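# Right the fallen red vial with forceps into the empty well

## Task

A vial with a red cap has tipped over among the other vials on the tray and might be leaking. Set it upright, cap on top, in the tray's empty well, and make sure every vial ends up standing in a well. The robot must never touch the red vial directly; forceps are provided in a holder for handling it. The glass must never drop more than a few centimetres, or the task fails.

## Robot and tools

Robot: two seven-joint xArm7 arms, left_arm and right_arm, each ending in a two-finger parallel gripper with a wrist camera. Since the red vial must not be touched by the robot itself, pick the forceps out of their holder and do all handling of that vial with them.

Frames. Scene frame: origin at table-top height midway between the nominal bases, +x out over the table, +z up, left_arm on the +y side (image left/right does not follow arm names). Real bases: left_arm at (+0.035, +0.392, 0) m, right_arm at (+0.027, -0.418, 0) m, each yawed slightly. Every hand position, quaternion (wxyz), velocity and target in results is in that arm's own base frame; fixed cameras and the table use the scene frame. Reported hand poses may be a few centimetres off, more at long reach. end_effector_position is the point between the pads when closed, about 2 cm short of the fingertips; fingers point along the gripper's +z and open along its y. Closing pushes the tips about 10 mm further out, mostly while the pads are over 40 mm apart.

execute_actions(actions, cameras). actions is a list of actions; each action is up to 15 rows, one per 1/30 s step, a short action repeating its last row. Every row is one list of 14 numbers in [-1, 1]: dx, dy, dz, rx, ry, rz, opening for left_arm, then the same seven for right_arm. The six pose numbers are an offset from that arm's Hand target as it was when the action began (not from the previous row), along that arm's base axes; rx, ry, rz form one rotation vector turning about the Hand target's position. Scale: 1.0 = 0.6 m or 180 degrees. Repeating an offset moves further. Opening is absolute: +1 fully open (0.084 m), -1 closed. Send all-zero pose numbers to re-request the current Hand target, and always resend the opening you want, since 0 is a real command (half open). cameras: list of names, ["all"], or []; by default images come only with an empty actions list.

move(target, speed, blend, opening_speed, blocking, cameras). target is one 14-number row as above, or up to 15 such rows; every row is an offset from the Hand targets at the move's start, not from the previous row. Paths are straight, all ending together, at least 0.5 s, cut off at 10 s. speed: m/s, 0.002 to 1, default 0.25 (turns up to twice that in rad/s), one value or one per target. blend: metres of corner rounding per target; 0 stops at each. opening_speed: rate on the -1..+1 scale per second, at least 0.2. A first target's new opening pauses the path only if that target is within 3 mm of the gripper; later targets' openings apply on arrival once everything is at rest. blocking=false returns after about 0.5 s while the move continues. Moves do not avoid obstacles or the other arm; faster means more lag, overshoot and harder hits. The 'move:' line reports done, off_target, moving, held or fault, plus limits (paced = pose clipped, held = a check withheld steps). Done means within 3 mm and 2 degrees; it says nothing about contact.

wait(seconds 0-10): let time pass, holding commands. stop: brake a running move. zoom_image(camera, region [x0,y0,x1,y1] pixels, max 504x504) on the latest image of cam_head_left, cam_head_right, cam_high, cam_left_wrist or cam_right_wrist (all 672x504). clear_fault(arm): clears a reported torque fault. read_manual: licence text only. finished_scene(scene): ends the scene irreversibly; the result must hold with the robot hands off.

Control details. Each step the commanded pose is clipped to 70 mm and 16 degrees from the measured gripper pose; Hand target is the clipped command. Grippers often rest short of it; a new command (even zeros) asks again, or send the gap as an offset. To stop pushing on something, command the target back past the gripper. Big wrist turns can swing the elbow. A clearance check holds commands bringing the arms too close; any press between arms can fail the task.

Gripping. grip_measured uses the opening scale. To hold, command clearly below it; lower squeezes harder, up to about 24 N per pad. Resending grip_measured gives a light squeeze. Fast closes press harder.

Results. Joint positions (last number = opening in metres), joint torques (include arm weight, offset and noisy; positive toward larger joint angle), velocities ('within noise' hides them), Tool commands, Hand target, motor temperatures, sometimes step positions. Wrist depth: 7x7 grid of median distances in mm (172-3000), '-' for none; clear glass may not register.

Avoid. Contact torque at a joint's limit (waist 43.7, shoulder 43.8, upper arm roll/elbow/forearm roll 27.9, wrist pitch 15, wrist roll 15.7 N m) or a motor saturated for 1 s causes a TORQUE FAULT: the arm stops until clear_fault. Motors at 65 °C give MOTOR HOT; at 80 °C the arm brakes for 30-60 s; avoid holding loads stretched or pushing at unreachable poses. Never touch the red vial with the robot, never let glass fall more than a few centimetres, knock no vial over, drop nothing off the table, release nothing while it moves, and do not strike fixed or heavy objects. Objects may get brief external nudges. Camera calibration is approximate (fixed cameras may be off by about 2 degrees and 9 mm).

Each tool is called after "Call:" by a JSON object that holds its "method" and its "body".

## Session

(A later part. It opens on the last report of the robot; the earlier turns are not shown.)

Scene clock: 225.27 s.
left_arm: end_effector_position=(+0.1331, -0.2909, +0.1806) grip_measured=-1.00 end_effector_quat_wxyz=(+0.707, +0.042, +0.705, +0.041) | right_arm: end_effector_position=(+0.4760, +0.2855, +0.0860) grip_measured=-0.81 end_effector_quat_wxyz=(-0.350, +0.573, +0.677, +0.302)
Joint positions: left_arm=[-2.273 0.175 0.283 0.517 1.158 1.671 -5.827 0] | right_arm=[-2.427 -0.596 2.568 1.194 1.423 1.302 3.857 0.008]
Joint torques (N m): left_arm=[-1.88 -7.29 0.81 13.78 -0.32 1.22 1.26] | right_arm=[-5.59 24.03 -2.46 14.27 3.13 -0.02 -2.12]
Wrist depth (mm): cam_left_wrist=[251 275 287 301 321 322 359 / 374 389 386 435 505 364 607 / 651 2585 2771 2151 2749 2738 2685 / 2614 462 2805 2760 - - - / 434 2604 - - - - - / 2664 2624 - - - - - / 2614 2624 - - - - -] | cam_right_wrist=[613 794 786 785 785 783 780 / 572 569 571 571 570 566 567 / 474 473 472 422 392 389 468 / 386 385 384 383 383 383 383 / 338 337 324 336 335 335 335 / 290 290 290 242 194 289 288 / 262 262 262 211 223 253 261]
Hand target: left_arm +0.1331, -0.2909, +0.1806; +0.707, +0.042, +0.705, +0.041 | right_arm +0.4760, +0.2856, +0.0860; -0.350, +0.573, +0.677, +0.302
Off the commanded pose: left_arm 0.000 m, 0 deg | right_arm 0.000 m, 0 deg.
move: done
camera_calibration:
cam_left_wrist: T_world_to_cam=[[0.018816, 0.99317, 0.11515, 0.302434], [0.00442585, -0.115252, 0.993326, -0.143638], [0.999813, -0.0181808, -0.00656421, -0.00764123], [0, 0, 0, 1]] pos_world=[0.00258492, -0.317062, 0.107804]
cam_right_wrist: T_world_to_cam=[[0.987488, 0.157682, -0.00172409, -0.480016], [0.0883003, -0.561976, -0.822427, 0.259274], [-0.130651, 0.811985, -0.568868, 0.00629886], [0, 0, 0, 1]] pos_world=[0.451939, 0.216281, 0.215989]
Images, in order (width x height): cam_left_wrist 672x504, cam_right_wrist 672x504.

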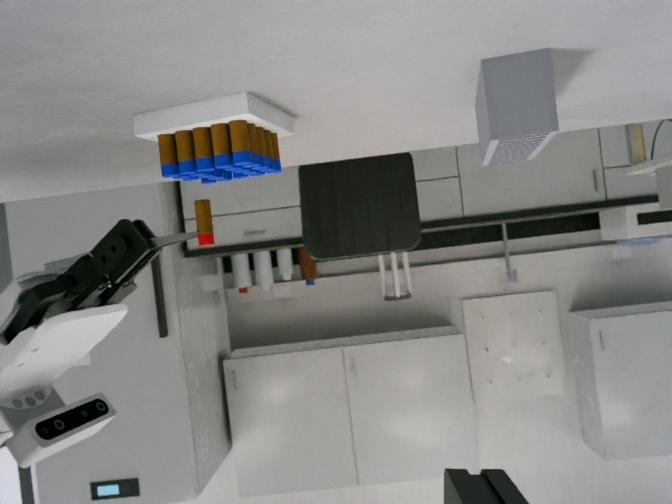

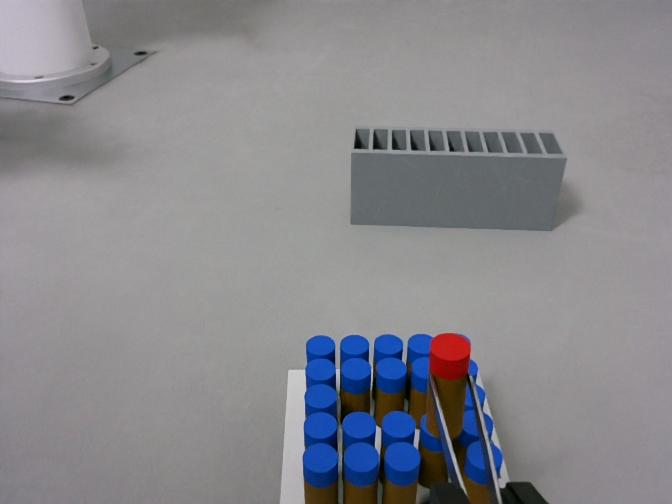

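Call:
{"method": "move", "body": {"target": [0,0,0,0,0,0,-1, 0.0027,0.003,-0.018,0,0,0,-0.8], "speed": 0.08, "cameras": ["cam_right_wrist","cam_left_wrist"]}}

Call:
{"method": "zoom_image", "body": {"camera": "cam_left_wrist", "region": [100, 80, 300, 260]}}

Call:
{"method": "zoom_image", "body": {"camera": "cam_right_wrist", "region": [340, 320, 520, 500]}}

Scene clock: 233.27 s.
left_arm: end_effector_position=(+0.1331, -0.2909, +0.1806) grip_measured=-1.00 end_effector_quat_wxyz=(+0.707, +0.042, +0.705, +0.041) | right_arm: end_effector_position=(+0.4776, +0.2874, +0.0752) grip_measured=-0.81 end_effector_quat_wxyz=(-0.350, +0.573, +0.677, +0.302)
Joint positions: left_arm=[-2.273 0.175 0.283 0.517 1.158 1.671 -5.827 0] | right_arm=[-2.434 -0.625 2.578 1.206 1.44 1.301 3.842 0.008]
Joint torques (N m): left_arm=[-1.88 -7.01 0.96 13.79 -0.26 1.1 1.44] | right_arm=[-5.55 24.75 -2.54 14.16 2.95 -0.83 -2.09]
Wrist depth (mm): cam_left_wrist=[252 274 287 301 321 321 359 / 374 390 386 434 507 364 607 / 605 619 2782 2165 2749 2738 2685 / 451 476 - 2738 - - - / 446 2595 - - - - - / 2595 2614 - - - - - / 2685 2634 - - - - -] | cam_right_wrist=[601 751 747 747 744 741 677 / 544 543 543 543 539 538 539 / 450 448 447 402 388 385 445 / 366 366 364 365 364 364 363 / 321 320 320 320 320 319 319 / 276 275 275 226 194 274 274 / 242 249 242 204 217 241 241]
Hand target: left_arm +0.1331, -0.2909, +0.1806; +0.707, +0.042, +0.705, +0.041 | right_arm +0.4776, +0.2874, +0.0752; -0.350, +0.573, +0.677, +0.302
Off the commanded pose: left_arm 0.000 m, 0 deg | right_arm 0.000 m, 0 deg.
move: done
camera_calibration:
cam_left_wrist: T_world_to_cam=[[0.018816, 0.99317, 0.11515, 0.302434], [0.00442585, -0.115252, 0.993326, -0.143638], [0.999813, -0.0181808, -0.00656421, -0.00764123], [0, 0, 0, 1]] pos_world=[0.00258492, -0.317062, 0.107804]
cam_right_wrist: T_world_to_cam=[[0.987485, 0.157703, -0.00183953, -0.481878], [0.0881996, -0.56187, -0.82251, 0.251302], [-0.130746, 0.812054, -0.568747, -0.00109351], [0, 0, 0, 1]] pos_world=[0.453539, 0.218081, 0.20519]
Images, in order (width x height): cam_left_wrist 672x504, cam_right_wrist 672x504.

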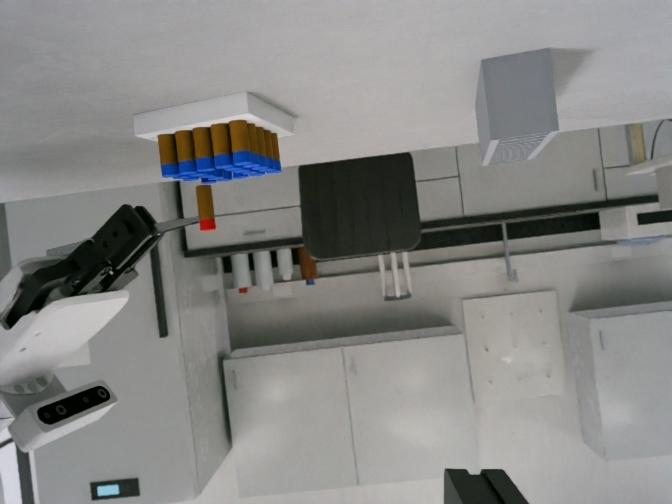

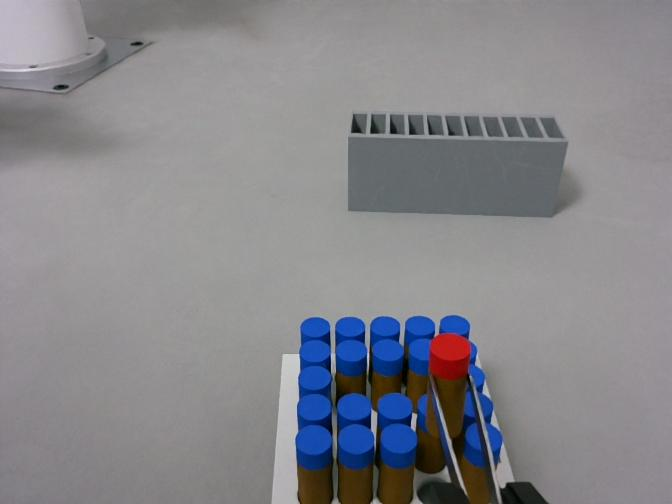

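Scaled by 2.520.

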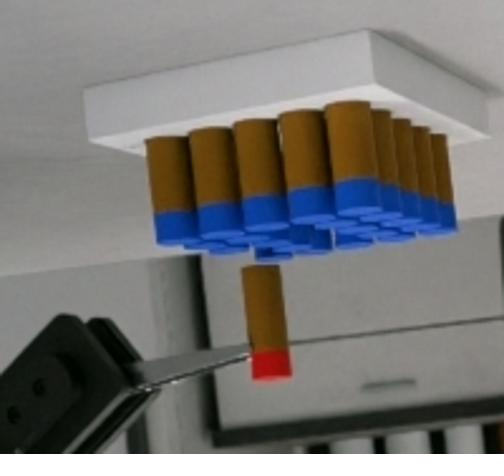

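Scaled by 2.800.

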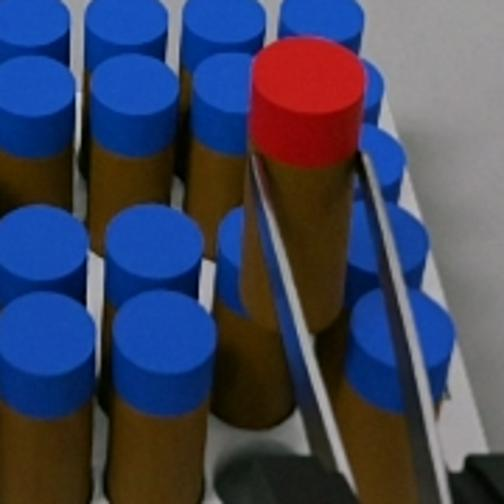

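Call:
{"method": "move", "body": {"target": [[0,0,0,0,0,0,-1, -0.0022,-0.0043,0,0,0,0,-0.8],[0,0,0,0,0,0,-1, -0.0022,-0.0043,-0.028,0,0,0,-0.8]], "speed": 0.05, "cameras": ["cam_right_wrist","cam_left_wrist"]}}

Call:
{"method": "zoom_image", "body": {"camera": "cam_left_wrist", "region": [100, 80, 300, 260]}}

Call:
{"method": "zoom_image", "body": {"camera": "cam_right_wrist", "region": [340, 320, 520, 500]}}

Scene clock: 240.03 s.
left_arm: end_effector_position=(+0.1331, -0.2909, +0.1806) grip_measured=-1.00 end_effector_quat_wxyz=(+0.707, +0.042, +0.705, +0.041) | right_arm: end_effector_position=(+0.4763, +0.2848, +0.0584) grip_measured=-0.81 end_effector_quat_wxyz=(-0.350, +0.573, +0.677, +0.302)
Joint positions: left_arm=[-2.273 0.175 0.283 0.517 1.158 1.671 -5.827 0] | right_arm=[-2.446 -0.66 2.589 1.208 1.461 1.3 3.81 0.008]
Joint torques (N m): left_arm=[-1.92 -7.12 0.95 13.8 -0.18 1.16 1.26] | right_arm=[-5.44 25.05 -2.69 13.8 3.06 -0.72 -2.15]
Wrist depth (mm): cam_left_wrist=[252 274 287 302 321 321 359 / 374 390 386 436 506 364 606 / 589 516 2749 2151 2738 2685 2738 / 443 2614 - 2771 - - - / 476 2585 - - - - - / 2604 2566 - - - - - / 2604 2585 - - - - -] | cam_right_wrist=[599 657 689 688 686 679 622 / 499 499 497 464 372 368 495 / 414 413 412 388 384 378 409 / 335 335 335 334 334 334 333 / 294 282 294 228 228 281 292 / 253 253 253 196 193 243 251 / 229 229 221 204 204 214 228]
Hand target: left_arm +0.1331, -0.2909, +0.1806; +0.707, +0.042, +0.705, +0.041 | right_arm +0.4763, +0.2848, +0.0584; -0.350, +0.573, +0.677, +0.302
Off the commanded pose: left_arm 0.000 m, 0 deg | right_arm 0.000 m, 0 deg.
move: done
camera_calibration:
cam_left_wrist: T_world_to_cam=[[0.018816, 0.99317, 0.11515, 0.302434], [0.00442585, -0.115252, 0.993326, -0.143638], [0.999813, -0.0181808, -0.00656421, -0.00764123], [0, 0, 0, 1]] pos_world=[0.00258492, -0.317062, 0.107804]
cam_right_wrist: T_world_to_cam=[[0.987485, 0.157703, -0.00183953, -0.48023], [0.0881996, -0.56187, -0.82251, 0.236194], [-0.130746, 0.812054, -0.568747, -0.0087883], [0, 0, 0, 1]] pos_world=[0.452239, 0.215581, 0.18839]
Images, in order (width x height): cam_left_wrist 672x504, cam_right_wrist 672x504.

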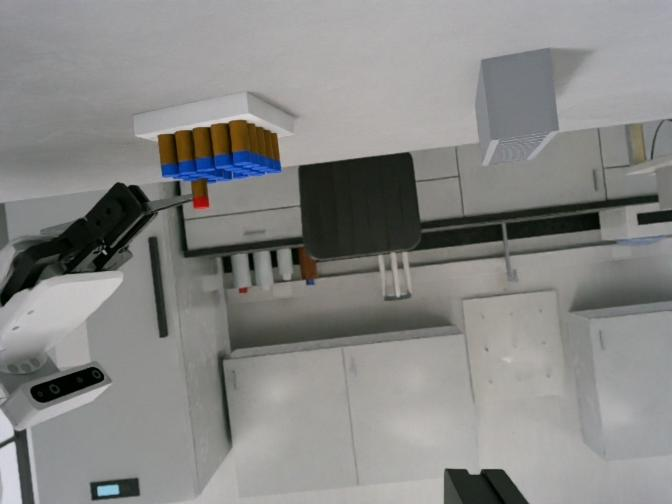

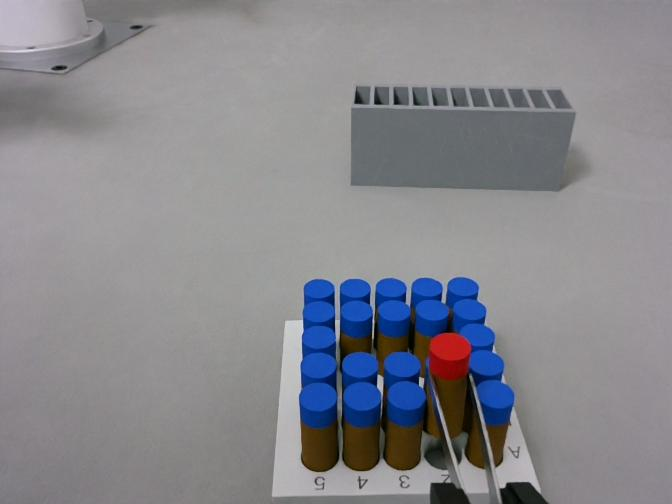

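Scaled by 2.520.

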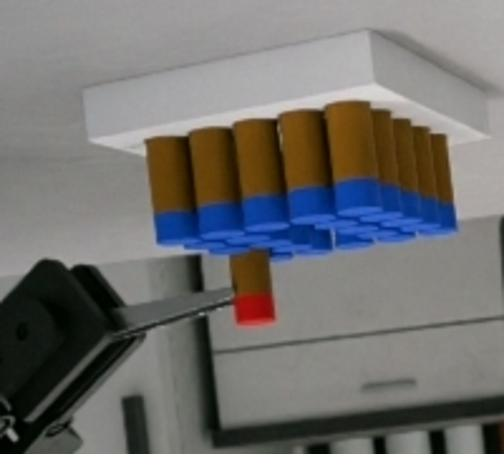

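Scaled by 2.800.

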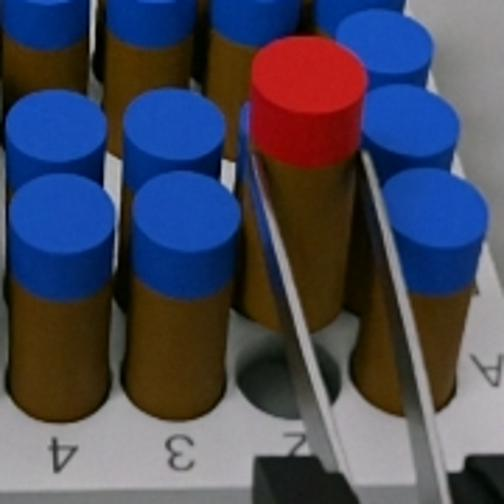

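Call:
{"method": "move", "body": {"target": [0,0,0,0,0,0,-1, 0,-0.0012,-0.0095,0,0,0,-0.8], "speed": 0.04, "cameras": ["cam_right_wrist","cam_left_wrist"]}}

Call:
{"method": "zoom_image", "body": {"camera": "cam_left_wrist", "region": [100, 80, 300, 260]}}

Call:
{"method": "zoom_image", "body": {"camera": "cam_right_wrist", "region": [340, 320, 520, 500]}}

Scene clock: 244.67 s.
left_arm: end_effector_position=(+0.1331, -0.2909, +0.1806) grip_measured=-1.00 end_effector_quat_wxyz=(+0.707, +0.042, +0.705, +0.041) | right_arm: end_effector_position=(+0.4763, +0.2840, +0.0527) grip_measured=-0.81 end_effector_quat_wxyz=(-0.350, +0.573, +0.677, +0.302)
Joint positions: left_arm=[-2.273 0.175 0.283 0.517 1.158 1.671 -5.827 0] | right_arm=[-2.45 -0.673 2.593 1.211 1.468 1.3 3.799 0.008]
Joint torques (N m): left_arm=[-1.98 -7.14 1 13.62 -0.14 1.15 1.23] | right_arm=[-5.45 25.32 -2.71 13.71 2.87 0.26 -2.05]
Wrist depth (mm): cam_left_wrist=[252 274 287 301 321 321 360 / 374 391 386 435 506 364 608 / 562 455 2749 2172 2706 2749 2706 / 438 2566 - 2717 - - - / 470 2614 - - - - - / 2614 2575 - - - - - / 2624 2604 - - - - -] | cam_right_wrist=[594 640 666 661 663 662 602 / 484 484 482 449 370 367 479 / 399 400 400 377 376 375 396 / 326 324 324 325 324 323 322 / 286 274 285 223 224 273 283 / 246 245 245 194 189 236 244 / 222 222 215 201 201 204 221]
Hand target: left_arm +0.1331, -0.2909, +0.1806; +0.707, +0.042, +0.705, +0.041 | right_arm +0.4763, +0.2841, +0.0527; -0.350, +0.573, +0.677, +0.302
Off the commanded pose: left_arm 0.000 m, 0 deg | right_arm 0.000 m, 0 deg.
move: done
camera_calibration:
cam_left_wrist: T_world_to_cam=[[0.018816, 0.99317, 0.11515, 0.302434], [0.00442585, -0.115252, 0.993326, -0.143638], [0.999813, -0.0181808, -0.00656421, -0.00764123], [0, 0, 0, 1]] pos_world=[0.00258492, -0.317062, 0.107804]
cam_right_wrist: T_world_to_cam=[[0.987497, 0.157627, -0.00180564, -0.48011], [0.0882028, -0.561992, -0.822427, 0.231065], [-0.130651, 0.811985, -0.568868, -0.0113869], [0, 0, 0, 1]] pos_world=[0.452239, 0.214781, 0.182689]
Images, in order (width x height): cam_left_wrist 672x504, cam_right_wrist 672x504.

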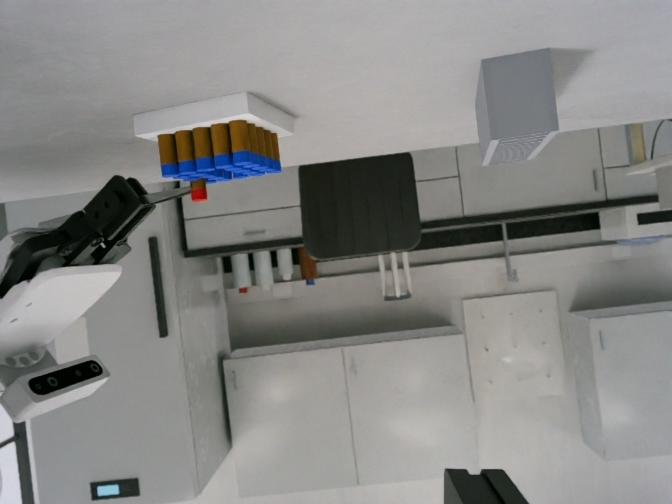

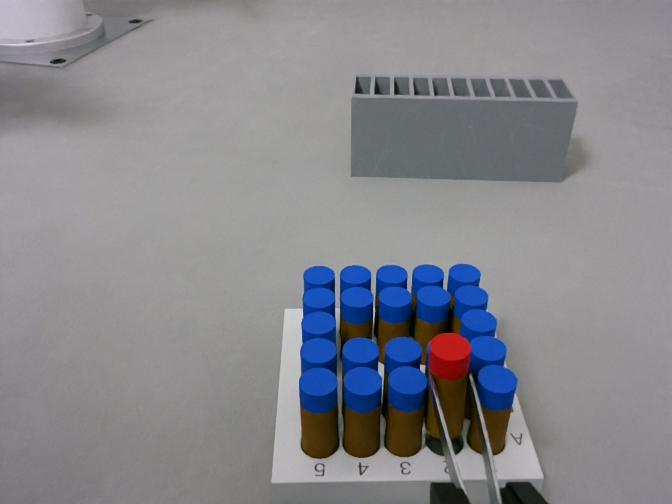

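Scaled by 2.520.

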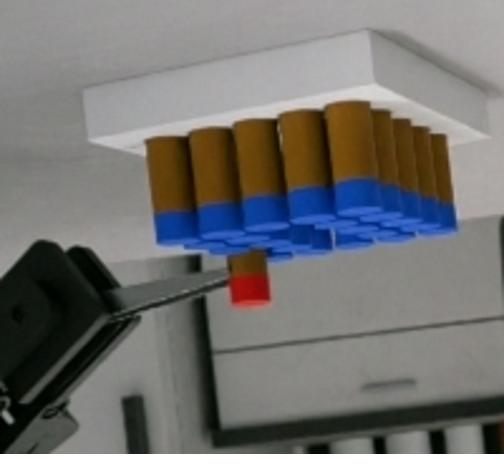

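Scaled by 2.800.

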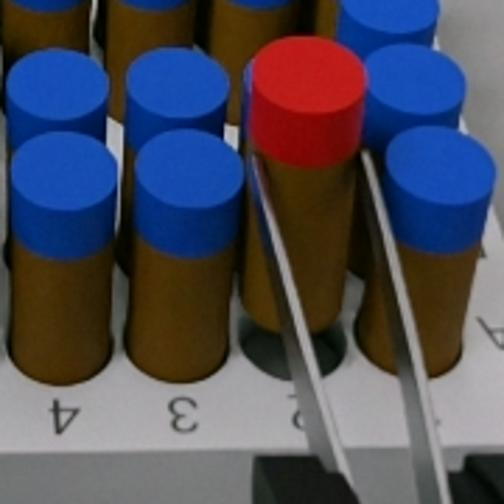

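Call:
{"method": "move", "body": {"target": [0,0,0,0,0,0,-1, 0.0006,0,-0.0115,0,0,0,-0.8], "speed": 0.03, "cameras": ["cam_right_wrist","cam_left_wrist"]}}

Call:
{"method": "zoom_image", "body": {"camera": "cam_left_wrist", "region": [100, 80, 300, 260]}}

Call:
{"method": "zoom_image", "body": {"camera": "cam_right_wrist", "region": [370, 320, 520, 470]}}

Scene clock: 256.97 s.
left_arm: end_effector_position=(+0.1331, -0.2909, +0.1806) grip_measured=-1.00 end_effector_quat_wxyz=(+0.707, +0.042, +0.705, +0.041) | right_arm: end_effector_position=(+0.4767, +0.2841, +0.0458) grip_measured=-0.81 end_effector_quat_wxyz=(-0.350, +0.573, +0.677, +0.302)
Joint positions: left_arm=[-2.273 0.175 0.283 0.517 1.158 1.671 -5.827 0] | right_arm=[-2.455 -0.69 2.598 1.217 1.477 1.3 3.789 0.008]
Joint torques (N m): left_arm=[-2.03 -7.03 0.9 13.69 0.02 1.09 1.35] | right_arm=[-5.57 25.77 -3 13.59 2.93 -0.72 -2.13]
Wrist depth (mm): cam_left_wrist=[251 274 287 301 321 322 359 / 374 390 386 435 506 364 607 / 551 451 2782 2158 2738 2727 2685 / 438 2585 - 2782 - - - / 481 2585 - - - - - / 2585 2575 - - - - - / 2614 2614 - - - - -] | cam_right_wrist=[586 643 641 641 636 638 582 / 465 465 464 433 364 361 461 / 386 386 384 362 377 372 382 / 314 313 312 312 238 311 311 / 275 263 274 209 219 262 273 / 236 236 236 193 189 226 235 / 214 213 207 198 196 200 212]
Hand target: left_arm +0.1331, -0.2909, +0.1806; +0.707, +0.042, +0.705, +0.041 | right_arm +0.4767, +0.2841, +0.0458; -0.350, +0.573, +0.677, +0.302
Off the commanded pose: left_arm 0.000 m, 0 deg | right_arm 0.000 m, 0 deg.
move: done
camera_calibration:
cam_left_wrist: T_world_to_cam=[[0.018816, 0.99317, 0.11515, 0.302434], [0.00442585, -0.115252, 0.993326, -0.143638], [0.999813, -0.0181808, -0.00656421, -0.00764123], [0, 0, 0, 1]] pos_world=[0.00258492, -0.317062, 0.107804]
cam_right_wrist: T_world_to_cam=[[0.987485, 0.157703, -0.00183953, -0.480424], [0.0881996, -0.56187, -0.82251, 0.225354], [-0.130746, 0.812054, -0.568747, -0.0152657], [0, 0, 0, 1]] pos_world=[0.452539, 0.214781, 0.17579]
Images, in order (width x height): cam_left_wrist 672x504, cam_right_wrist 672x504.

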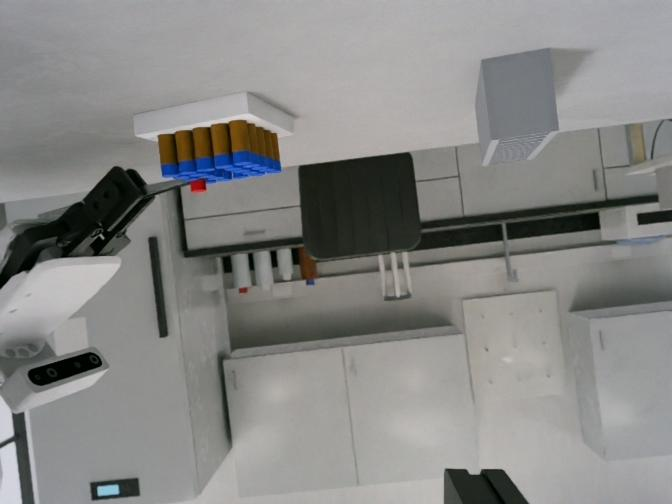

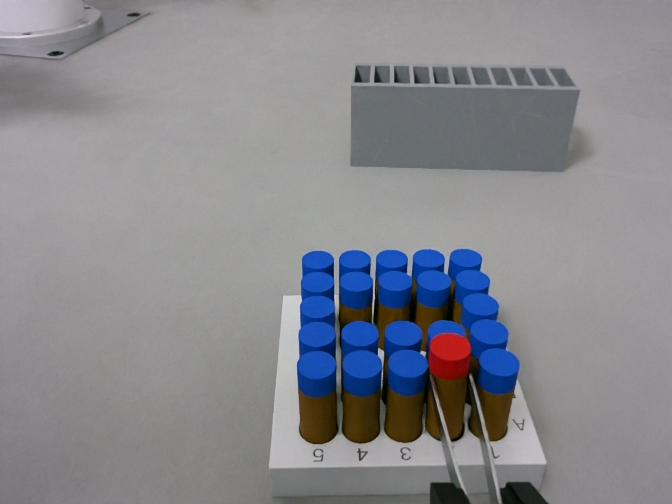

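Scaled by 2.520.

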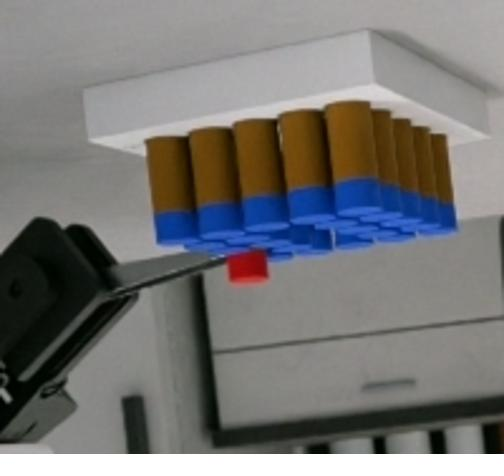

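Scaled by 3.360.

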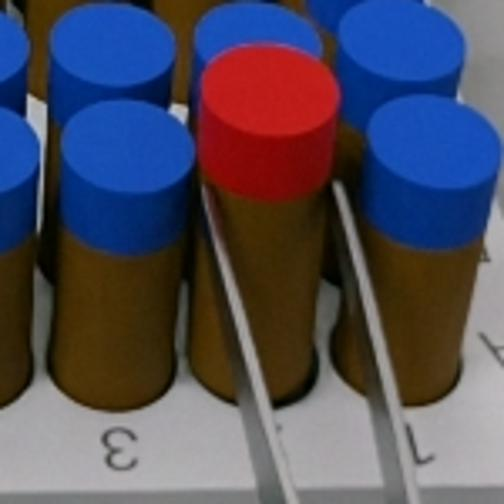

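Call:
{"method": "move", "body": {"target": [0,0,0,0,0,0,-1, 0.0006,-0.0004,-0.0085,0,0,0,-0.8], "speed": 0.02, "cameras": ["cam_right_wrist","cam_left_wrist"]}}

Call:
{"method": "zoom_image", "body": {"camera": "cam_left_wrist", "region": [100, 80, 300, 260]}}

Call:
{"method": "zoom_image", "body": {"camera": "cam_right_wrist", "region": [370, 320, 520, 470]}}

Scene clock: 259.57 s.
left_arm: end_effector_position=(+0.1331, -0.2909, +0.1806) grip_measured=-1.00 end_effector_quat_wxyz=(+0.707, +0.042, +0.705, +0.041) | right_arm: end_effector_position=(+0.4770, +0.2838, +0.0407) grip_measured=-0.82 end_effector_quat_wxyz=(-0.350, +0.573, +0.677, +0.302)
Joint positions: left_arm=[-2.273 0.175 0.283 0.517 1.158 1.671 -5.827 0] | right_arm=[-2.459 -0.703 2.602 1.222 1.484 1.3 3.781 0.008]
Joint torques (N m): left_arm=[-2.11 -6.91 1.04 13.55 0.01 1.2 1.34] | right_arm=[-5.42 26.16 -2.86 13.39 2.92 -0.48 -2.17]
Wrist depth (mm): cam_left_wrist=[252 274 287 301 321 321 358 / 374 390 386 434 506 365 607 / 505 469 2782 2138 2717 2717 2696 / 438 2614 - 2793 - - - / 495 2604 - - - - - / 2644 2604 - - - - - / 2585 2585 - - - - -] | cam_right_wrist=[583 621 621 619 618 618 563 / 452 451 450 421 365 361 448 / 374 372 373 352 371 371 370 / 304 304 304 229 230 303 302 / 256 266 266 201 195 254 265 / 229 229 229 194 189 202 228 / 207 207 200 195 196 195 206]
Hand target: left_arm +0.1331, -0.2909, +0.1806; +0.707, +0.042, +0.705, +0.041 | right_arm +0.4770, +0.2838, +0.0407; -0.350, +0.573, +0.677, +0.302
Off the commanded pose: left_arm 0.000 m, 0 deg | right_arm 0.000 m, 0 deg.
move: done
camera_calibration:
cam_left_wrist: T_world_to_cam=[[0.018816, 0.99317, 0.11515, 0.302434], [0.00442585, -0.115252, 0.993326, -0.143638], [0.999813, -0.0181808, -0.00656421, -0.00764123], [0, 0, 0, 1]] pos_world=[0.00258492, -0.317062, 0.107804]
cam_right_wrist: T_world_to_cam=[[0.987483, 0.157716, -0.00184842, -0.480797], [0.088207, -0.561915, -0.822479, 0.221013], [-0.130757, 0.81202, -0.568793, -0.0179317], [0, 0, 0, 1]] pos_world=[0.452939, 0.214581, 0.17069]
Images, in order (width x height): cam_left_wrist 672x504, cam_right_wrist 672x504.

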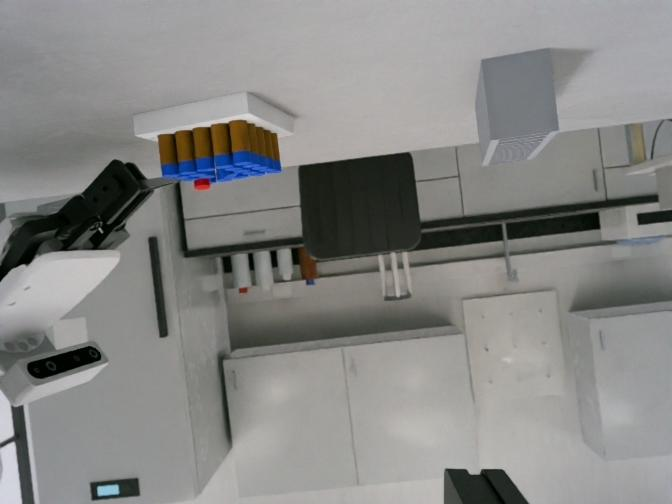

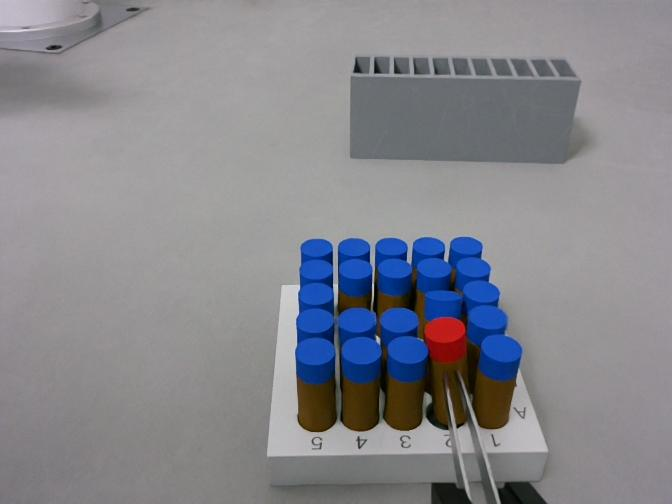

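Scaled by 2.520.

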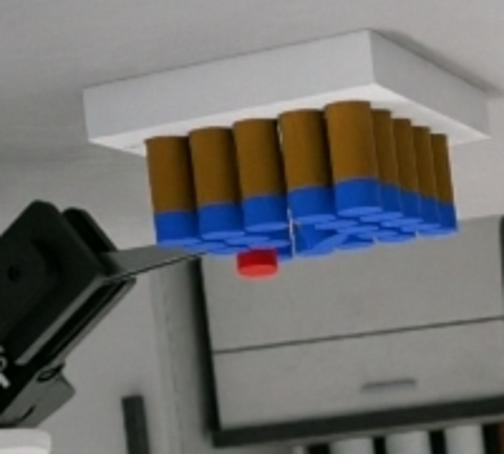

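Scaled by 3.360.

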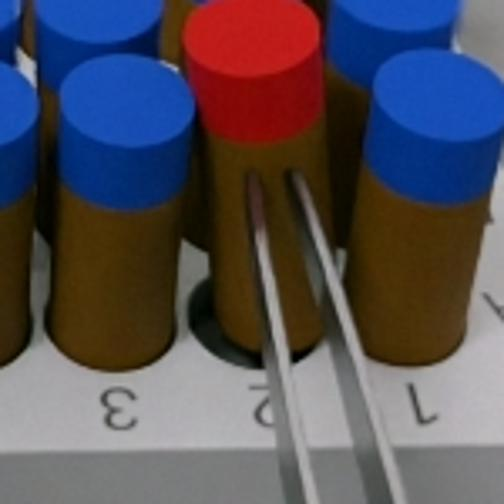

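Call:
{"method": "move", "body": {"target": [[0,0,0,0,0,0,-1, 0,-0.009,0.002,0,0,0,-0.8],[0,0,0,0,0,0,-1, 0,-0.009,0.002,0,0,0,-0.685],[0,0,0,0,0,0,-1, -0.0008,0.001,0.002,0,0,0,-0.685]], "speed": 0.03, "opening_speed": 0.4, "cameras": ["cam_right_wrist","cam_left_wrist"]}}

Call:
{"method": "zoom_image", "body": {"camera": "cam_left_wrist", "region": [100, 80, 300, 260]}}

Call:
{"method": "zoom_image", "body": {"camera": "cam_right_wrist", "region": [370, 320, 520, 470]}}

Scene clock: 268.13 s.
left_arm: end_effector_position=(+0.1331, -0.2909, +0.1806) grip_measured=-1.00 end_effector_quat_wxyz=(+0.707, +0.042, +0.705, +0.041) | right_arm: end_effector_position=(+0.4766, +0.2844, +0.0420) grip_measured=-0.71 end_effector_quat_wxyz=(-0.350, +0.573, +0.677, +0.302)
Joint positions: left_arm=[-2.273 0.175 0.283 0.517 1.158 1.671 -5.827 0] | right_arm=[-2.457 -0.699 2.602 1.22 1.483 1.299 3.783 0.013]
Joint torques (N m): left_arm=[-1.6 -7.35 1.01 13.4 0.26 1.08 1.3] | right_arm=[6.19 25.9 -2.74 13.5 3.01 -0.72 1.92]
Wrist depth (mm): cam_left_wrist=[252 274 288 302 321 322 359 / 373 390 387 434 506 364 608 / 549 465 2793 2132 2749 2706 2717 / 438 2595 - 2771 - - - / 494 2614 - - - - - / 2624 2624 - - - - - / 2614 2644 - - - - -] | cam_right_wrist=[584 627 625 625 624 622 569 / 456 455 454 423 365 360 450 / 377 376 377 356 375 371 373 / 307 307 305 231 230 305 304 / 269 258 268 206 202 257 267 / 231 231 231 193 194 222 229 / 209 209 202 195 196 196 208]
Hand target: left_arm +0.1331, -0.2909, +0.1806; +0.707, +0.042, +0.705, +0.041 | right_arm +0.4765, +0.2844, +0.0419; -0.350, +0.573, +0.677, +0.302
Off the commanded pose: left_arm 0.000 m, 0 deg | right_arm 0.000 m, 0 deg.
move: done
camera_calibration:
cam_left_wrist: T_world_to_cam=[[0.018816, 0.99317, 0.11515, 0.302434], [0.00442585, -0.115252, 0.993326, -0.143638], [0.999813, -0.0181808, -0.00656421, -0.00764123], [0, 0, 0, 1]] pos_world=[0.00258492, -0.317062, 0.107804]
cam_right_wrist: T_world_to_cam=[[0.987488, 0.157687, -0.00168923, -0.480419], [0.0883026, -0.561792, -0.822553, 0.222406], [-0.130655, 0.812111, -0.568687, -0.0178289], [0, 0, 0, 1]] pos_world=[0.452439, 0.215181, 0.17199]
Images, in order (width x height): cam_left_wrist 672x504, cam_right_wrist 672x504.

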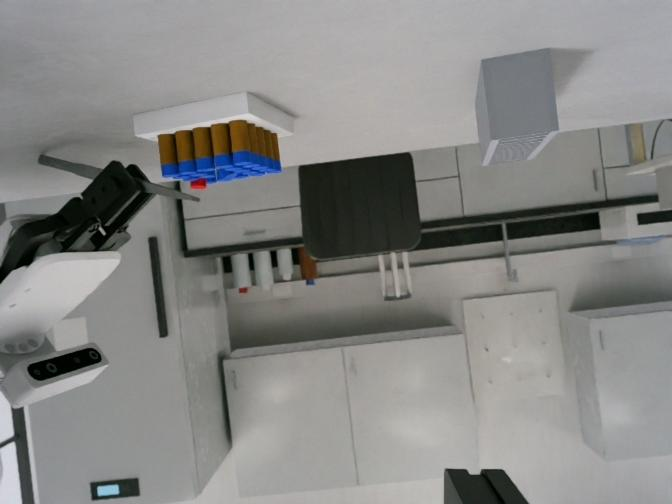

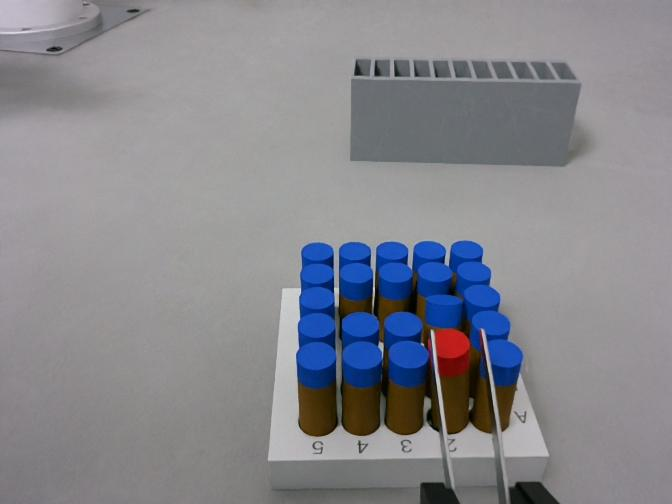

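Scaled by 2.520.

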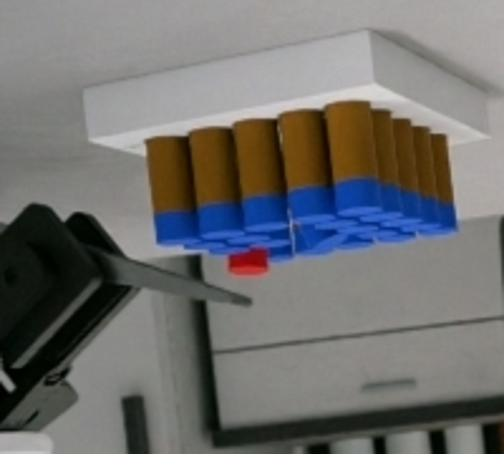

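Scaled by 3.360.

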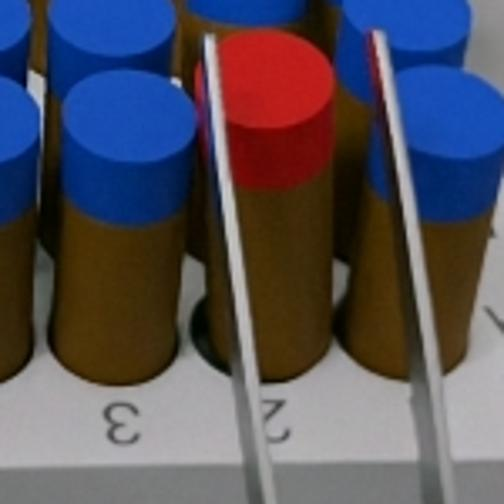

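Call:
{"method": "move", "body": {"target": [[0,0,0,0,0,0,-1, 0.0008,-0.022,0,0,0,0,-0.69],[0,0,0,0,0,0,-1, 0.0008,-0.022,-0.0098,-0.0691,-0.0113,0,-0.69],[0,0,0,0,0,0,-1, 0.0008,0.0093,-0.0098,-0.0691,-0.0113,0,-0.69]], "speed": 0.06, "cameras": ["cam_right_wrist","cam_left_wrist"]}}

Call:
{"method": "zoom_image", "body": {"camera": "cam_left_wrist", "region": [100, 80, 300, 260]}}

Call:
{"method": "zoom_image", "body": {"camera": "cam_right_wrist", "region": [370, 280, 520, 430]}}

Scene clock: 279.10 s.
left_arm: end_effector_position=(+0.1331, -0.2909, +0.1806) grip_measured=-1.00 end_effector_quat_wxyz=(+0.707, +0.042, +0.705, +0.041) | right_arm: end_effector_position=(+0.4770, +0.2900, +0.0360) grip_measured=-0.71 end_effector_quat_wxyz=(-0.274, +0.602, +0.712, +0.237)
Joint positions: left_arm=[-2.273 0.175 0.283 0.517 1.158 1.671 -5.827 0] | right_arm=[-2.309 -0.66 2.543 1.211 1.372 1.11 3.922 0.013]
Joint torques (N m): left_arm=[-2.2 -7.2 0.9 13.26 0.35 1.1 1.26] | right_arm=[6.22 24.68 -3.58 13.97 2.74 -1.3 2.04]
Wrist depth (mm): cam_left_wrist=[252 274 287 301 321 322 359 / 374 390 386 434 507 364 607 / 562 453 2749 2151 2706 2685 2696 / 434 2575 - 2738 - - - / 451 2634 - - - - - / 2604 2614 - - - - - / 2654 2614 - - - - -] | cam_right_wrist=[363 362 362 342 332 331 345 / 308 308 308 308 306 307 307 / 277 268 277 276 275 267 275 / 244 244 244 193 185 236 243 / 224 224 224 176 176 217 223 / 202 202 202 181 182 185 201 / 188 188 184 184 184 185 187]
Hand target: left_arm +0.1331, -0.2909, +0.1806; +0.707, +0.042, +0.705, +0.041 | right_arm +0.4770, +0.2900, +0.0360; -0.274, +0.602, +0.712, +0.237
Off the commanded pose: left_arm 0.000 m, 0 deg | right_arm 0.000 m, 0 deg.
move: done
camera_calibration:
cam_left_wrist: T_world_to_cam=[[0.018816, 0.99317, 0.11515, 0.302434], [0.00442585, -0.115252, 0.993326, -0.143638], [0.999813, -0.0181808, -0.00656421, -0.00764123], [0, 0, 0, 1]] pos_world=[0.00258492, -0.317062, 0.107804]
cam_right_wrist: T_world_to_cam=[[0.98754, 0.157367, -0.000951194, -0.481789], [0.114953, -0.725477, -0.678578, 0.250117], [-0.107476, 0.670014, -0.734527, 0.0104144], [0, 0, 0, 1]] pos_world=[0.448153, 0.250294, 0.176915]
Images, in order (width x height): cam_left_wrist 672x504, cam_right_wrist 672x504.

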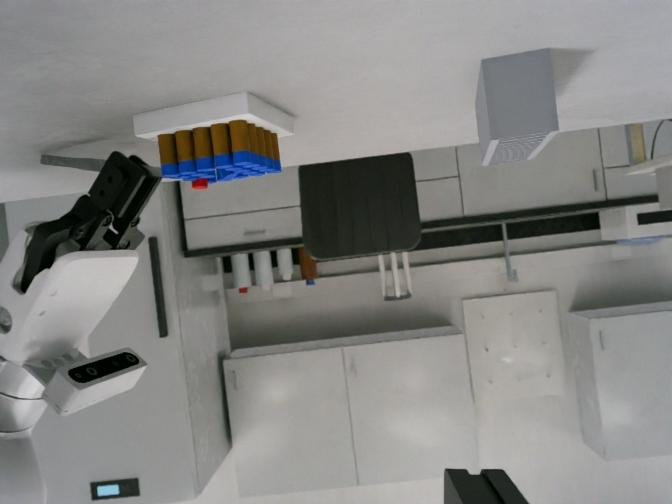

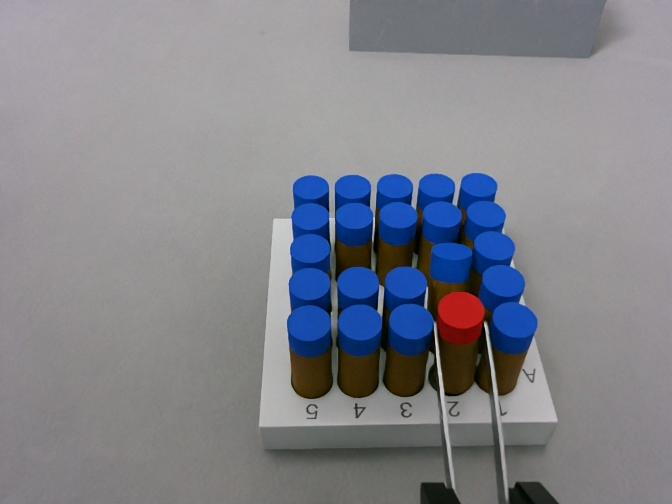

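Scaled by 2.520.

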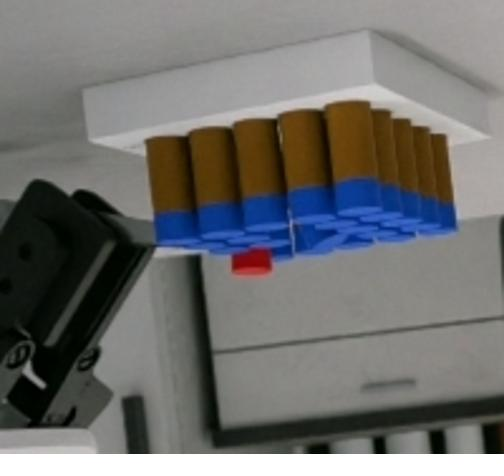

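Scaled by 3.360.

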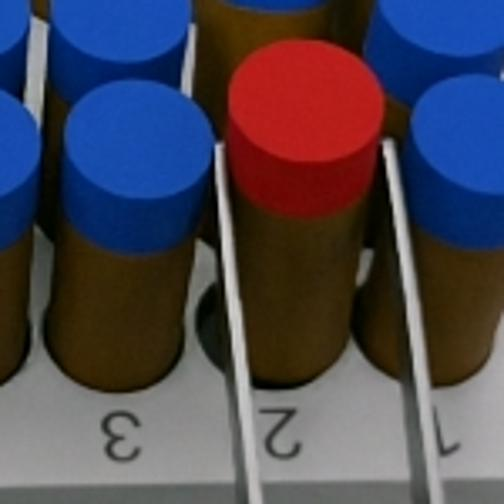

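Call:
{"method": "move", "body": {"target": [0,0,0,0,0,0,-1, 0,0,0,0,0,0,-0.79], "opening_speed": 0.2, "cameras": ["cam_right_wrist"]}}

Call:
{"method": "zoom_image", "body": {"camera": "cam_right_wrist", "region": [370, 280, 520, 430]}}

Scene clock: 281.30 s.
left_arm: end_effector_position=(+0.1331, -0.2909, +0.1806) grip_measured=-1.00 end_effector_quat_wxyz=(+0.707, +0.042, +0.705, +0.041) | right_arm: end_effector_position=(+0.4770, +0.2900, +0.0360) grip_measured=-0.80 end_effector_quat_wxyz=(-0.274, +0.602, +0.712, +0.237)
Joint positions: left_arm=[-2.273 0.175 0.283 0.517 1.158 1.671 -5.827 0] | right_arm=[-2.309 -0.66 2.543 1.211 1.372 1.11 3.922 0.009]
Joint torques (N m): left_arm=[-1.86 -7.07 0.95 13.37 0.36 1.05 1.21] | right_arm=[6.33 24.94 -3.61 13.88 2.77 -1.21 1.92]
Wrist depth (mm): cam_left_wrist=[252 274 287 301 321 321 359 / 374 389 386 435 506 364 607 / 562 454 2782 2132 2727 2706 2706 / 432 2547 - 2771 - - - / 450 2575 - - - - - / 2595 2604 - - - - - / 2595 2575 - - - - -] | cam_right_wrist=[364 363 362 342 332 331 346 / 308 308 307 307 308 307 306 / 277 268 277 276 276 267 275 / 244 244 244 193 185 236 242 / 224 224 224 176 176 217 223 / 202 202 202 181 182 185 201 / 188 188 183 183 185 185 187]
Hand target: left_arm +0.1331, -0.2909, +0.1806; +0.707, +0.042, +0.705, +0.041 | right_arm +0.4770, +0.2900, +0.0360; -0.274, +0.602, +0.712, +0.237
Off the commanded pose: left_arm 0.000 m, 0 deg | right_arm 0.000 m, 0 deg.
move: done
camera_calibration:
cam_right_wrist: T_world_to_cam=[[0.98754, 0.157367, -0.000951194, -0.48169], [0.114953, -0.725477, -0.678578, 0.250129], [-0.107476, 0.670014, -0.734527, 0.0104037], [0, 0, 0, 1]] pos_world=[0.448053, 0.250294, 0.176915]
Images, in order (width x height): cam_right_wrist 672x504.

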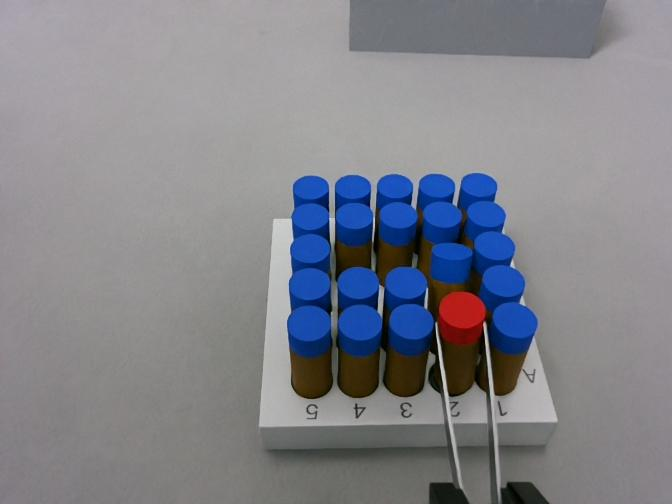

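Scaled by 3.360.

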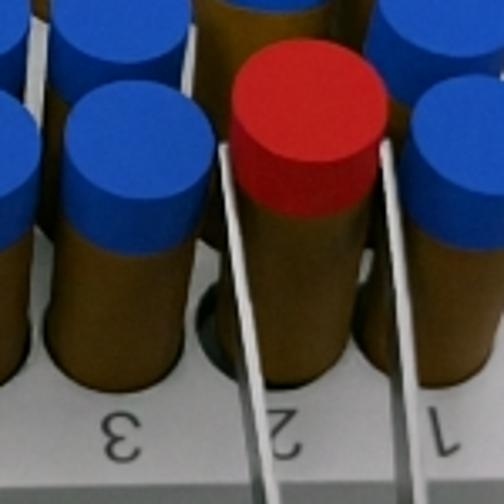

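Call:
{"method": "move", "body": {"target": [[0,0,0,0,0,0,-1, 0,0,0.003,0,0,0,-0.8],[0,0,0,0,0,0,-1, -0.001,-0.0003,0.003,-0.003,0.0181,0,-0.8]], "speed": 0.03, "cameras": ["cam_right_wrist","cam_left_wrist"]}}

Call:
{"method": "zoom_image", "body": {"camera": "cam_left_wrist", "region": [100, 80, 300, 260]}}

Call:
{"method": "zoom_image", "body": {"camera": "cam_right_wrist", "region": [370, 280, 520, 430]}}

Scene clock: 288.33 s.
left_arm: end_effector_position=(+0.1331, -0.2909, +0.1806) grip_measured=-1.00 end_effector_quat_wxyz=(+0.707, +0.042, +0.705, +0.041) | right_arm: end_effector_position=(+0.4764, +0.2898, +0.0378) grip_measured=-0.81 end_effector_quat_wxyz=(-0.291, +0.609, +0.705, +0.217)
Joint positions: left_arm=[-2.273 0.175 0.283 0.517 1.158 1.671 -5.827 0] | right_arm=[-2.322 -0.678 2.539 1.247 1.332 1.158 3.989 0.008]
Joint torques (N m): left_arm=[-2 -7.31 0.96 13.28 0.63 1.11 1.24] | right_arm=[-5.35 25.35 -11.41 13.94 -2.42 0.81 1.91]
Wrist depth (mm): cam_left_wrist=[252 275 287 301 321 321 359 / 374 390 386 434 507 365 607 / 560 454 2782 2158 2717 2727 2685 / 436 2595 - 2771 - - - / 448 2595 - - - - - / 493 2634 - - - - - / 2595 2604 - - - - -] | cam_right_wrist=[388 380 375 342 334 328 335 / 330 324 319 315 310 304 300 / 293 281 286 282 279 267 270 / 258 256 253 200 195 236 240 / 236 233 231 180 179 206 220 / 213 211 208 185 184 186 200 / 197 195 190 184 186 185 185]
Hand target: left_arm +0.1331, -0.2909, +0.1806; +0.707, +0.042, +0.705, +0.041 | right_arm +0.4764, +0.2898, +0.0378; -0.291, +0.609, +0.705, +0.217
Off the commanded pose: left_arm 0.000 m, 0 deg | right_arm 0.000 m, 0 deg.
move: done
camera_calibration:
cam_left_wrist: T_world_to_cam=[[0.018816, 0.99317, 0.11515, 0.302434], [0.00442585, -0.115252, 0.993326, -0.143638], [0.999813, -0.0181808, -0.00656421, -0.00764123], [0, 0, 0, 1]] pos_world=[0.00258492, -0.317062, 0.107804]
cam_right_wrist: T_world_to_cam=[[0.985845, 0.157107, -0.0585389, -0.478099], [0.0764252, -0.731874, -0.677141, 0.271481], [-0.149227, 0.663082, -0.733521, 0.0336547], [0, 0, 0, 1]] pos_world=[0.455606, 0.251486, 0.18053]
Images, in order (width x height): cam_left_wrist 672x504, cam_right_wrist 672x504.

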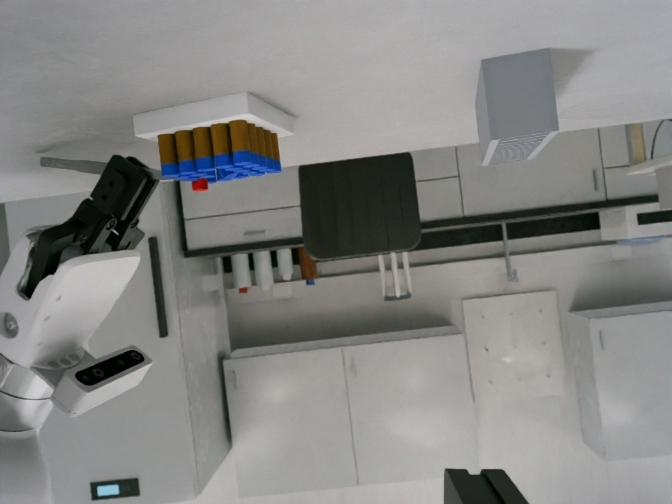

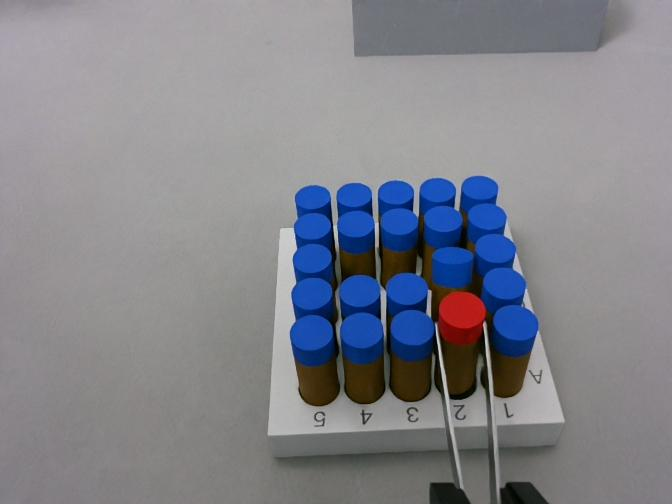

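Scaled by 2.520.

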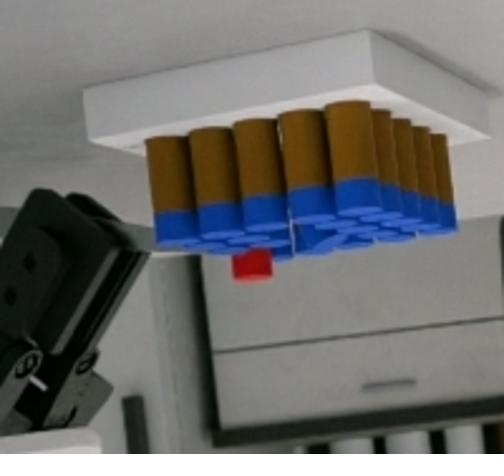

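Scaled by 3.360.

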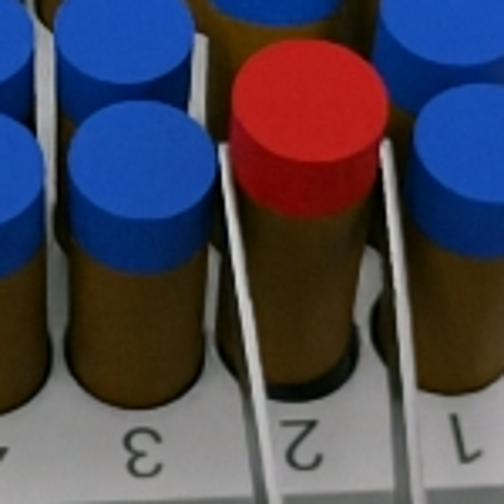

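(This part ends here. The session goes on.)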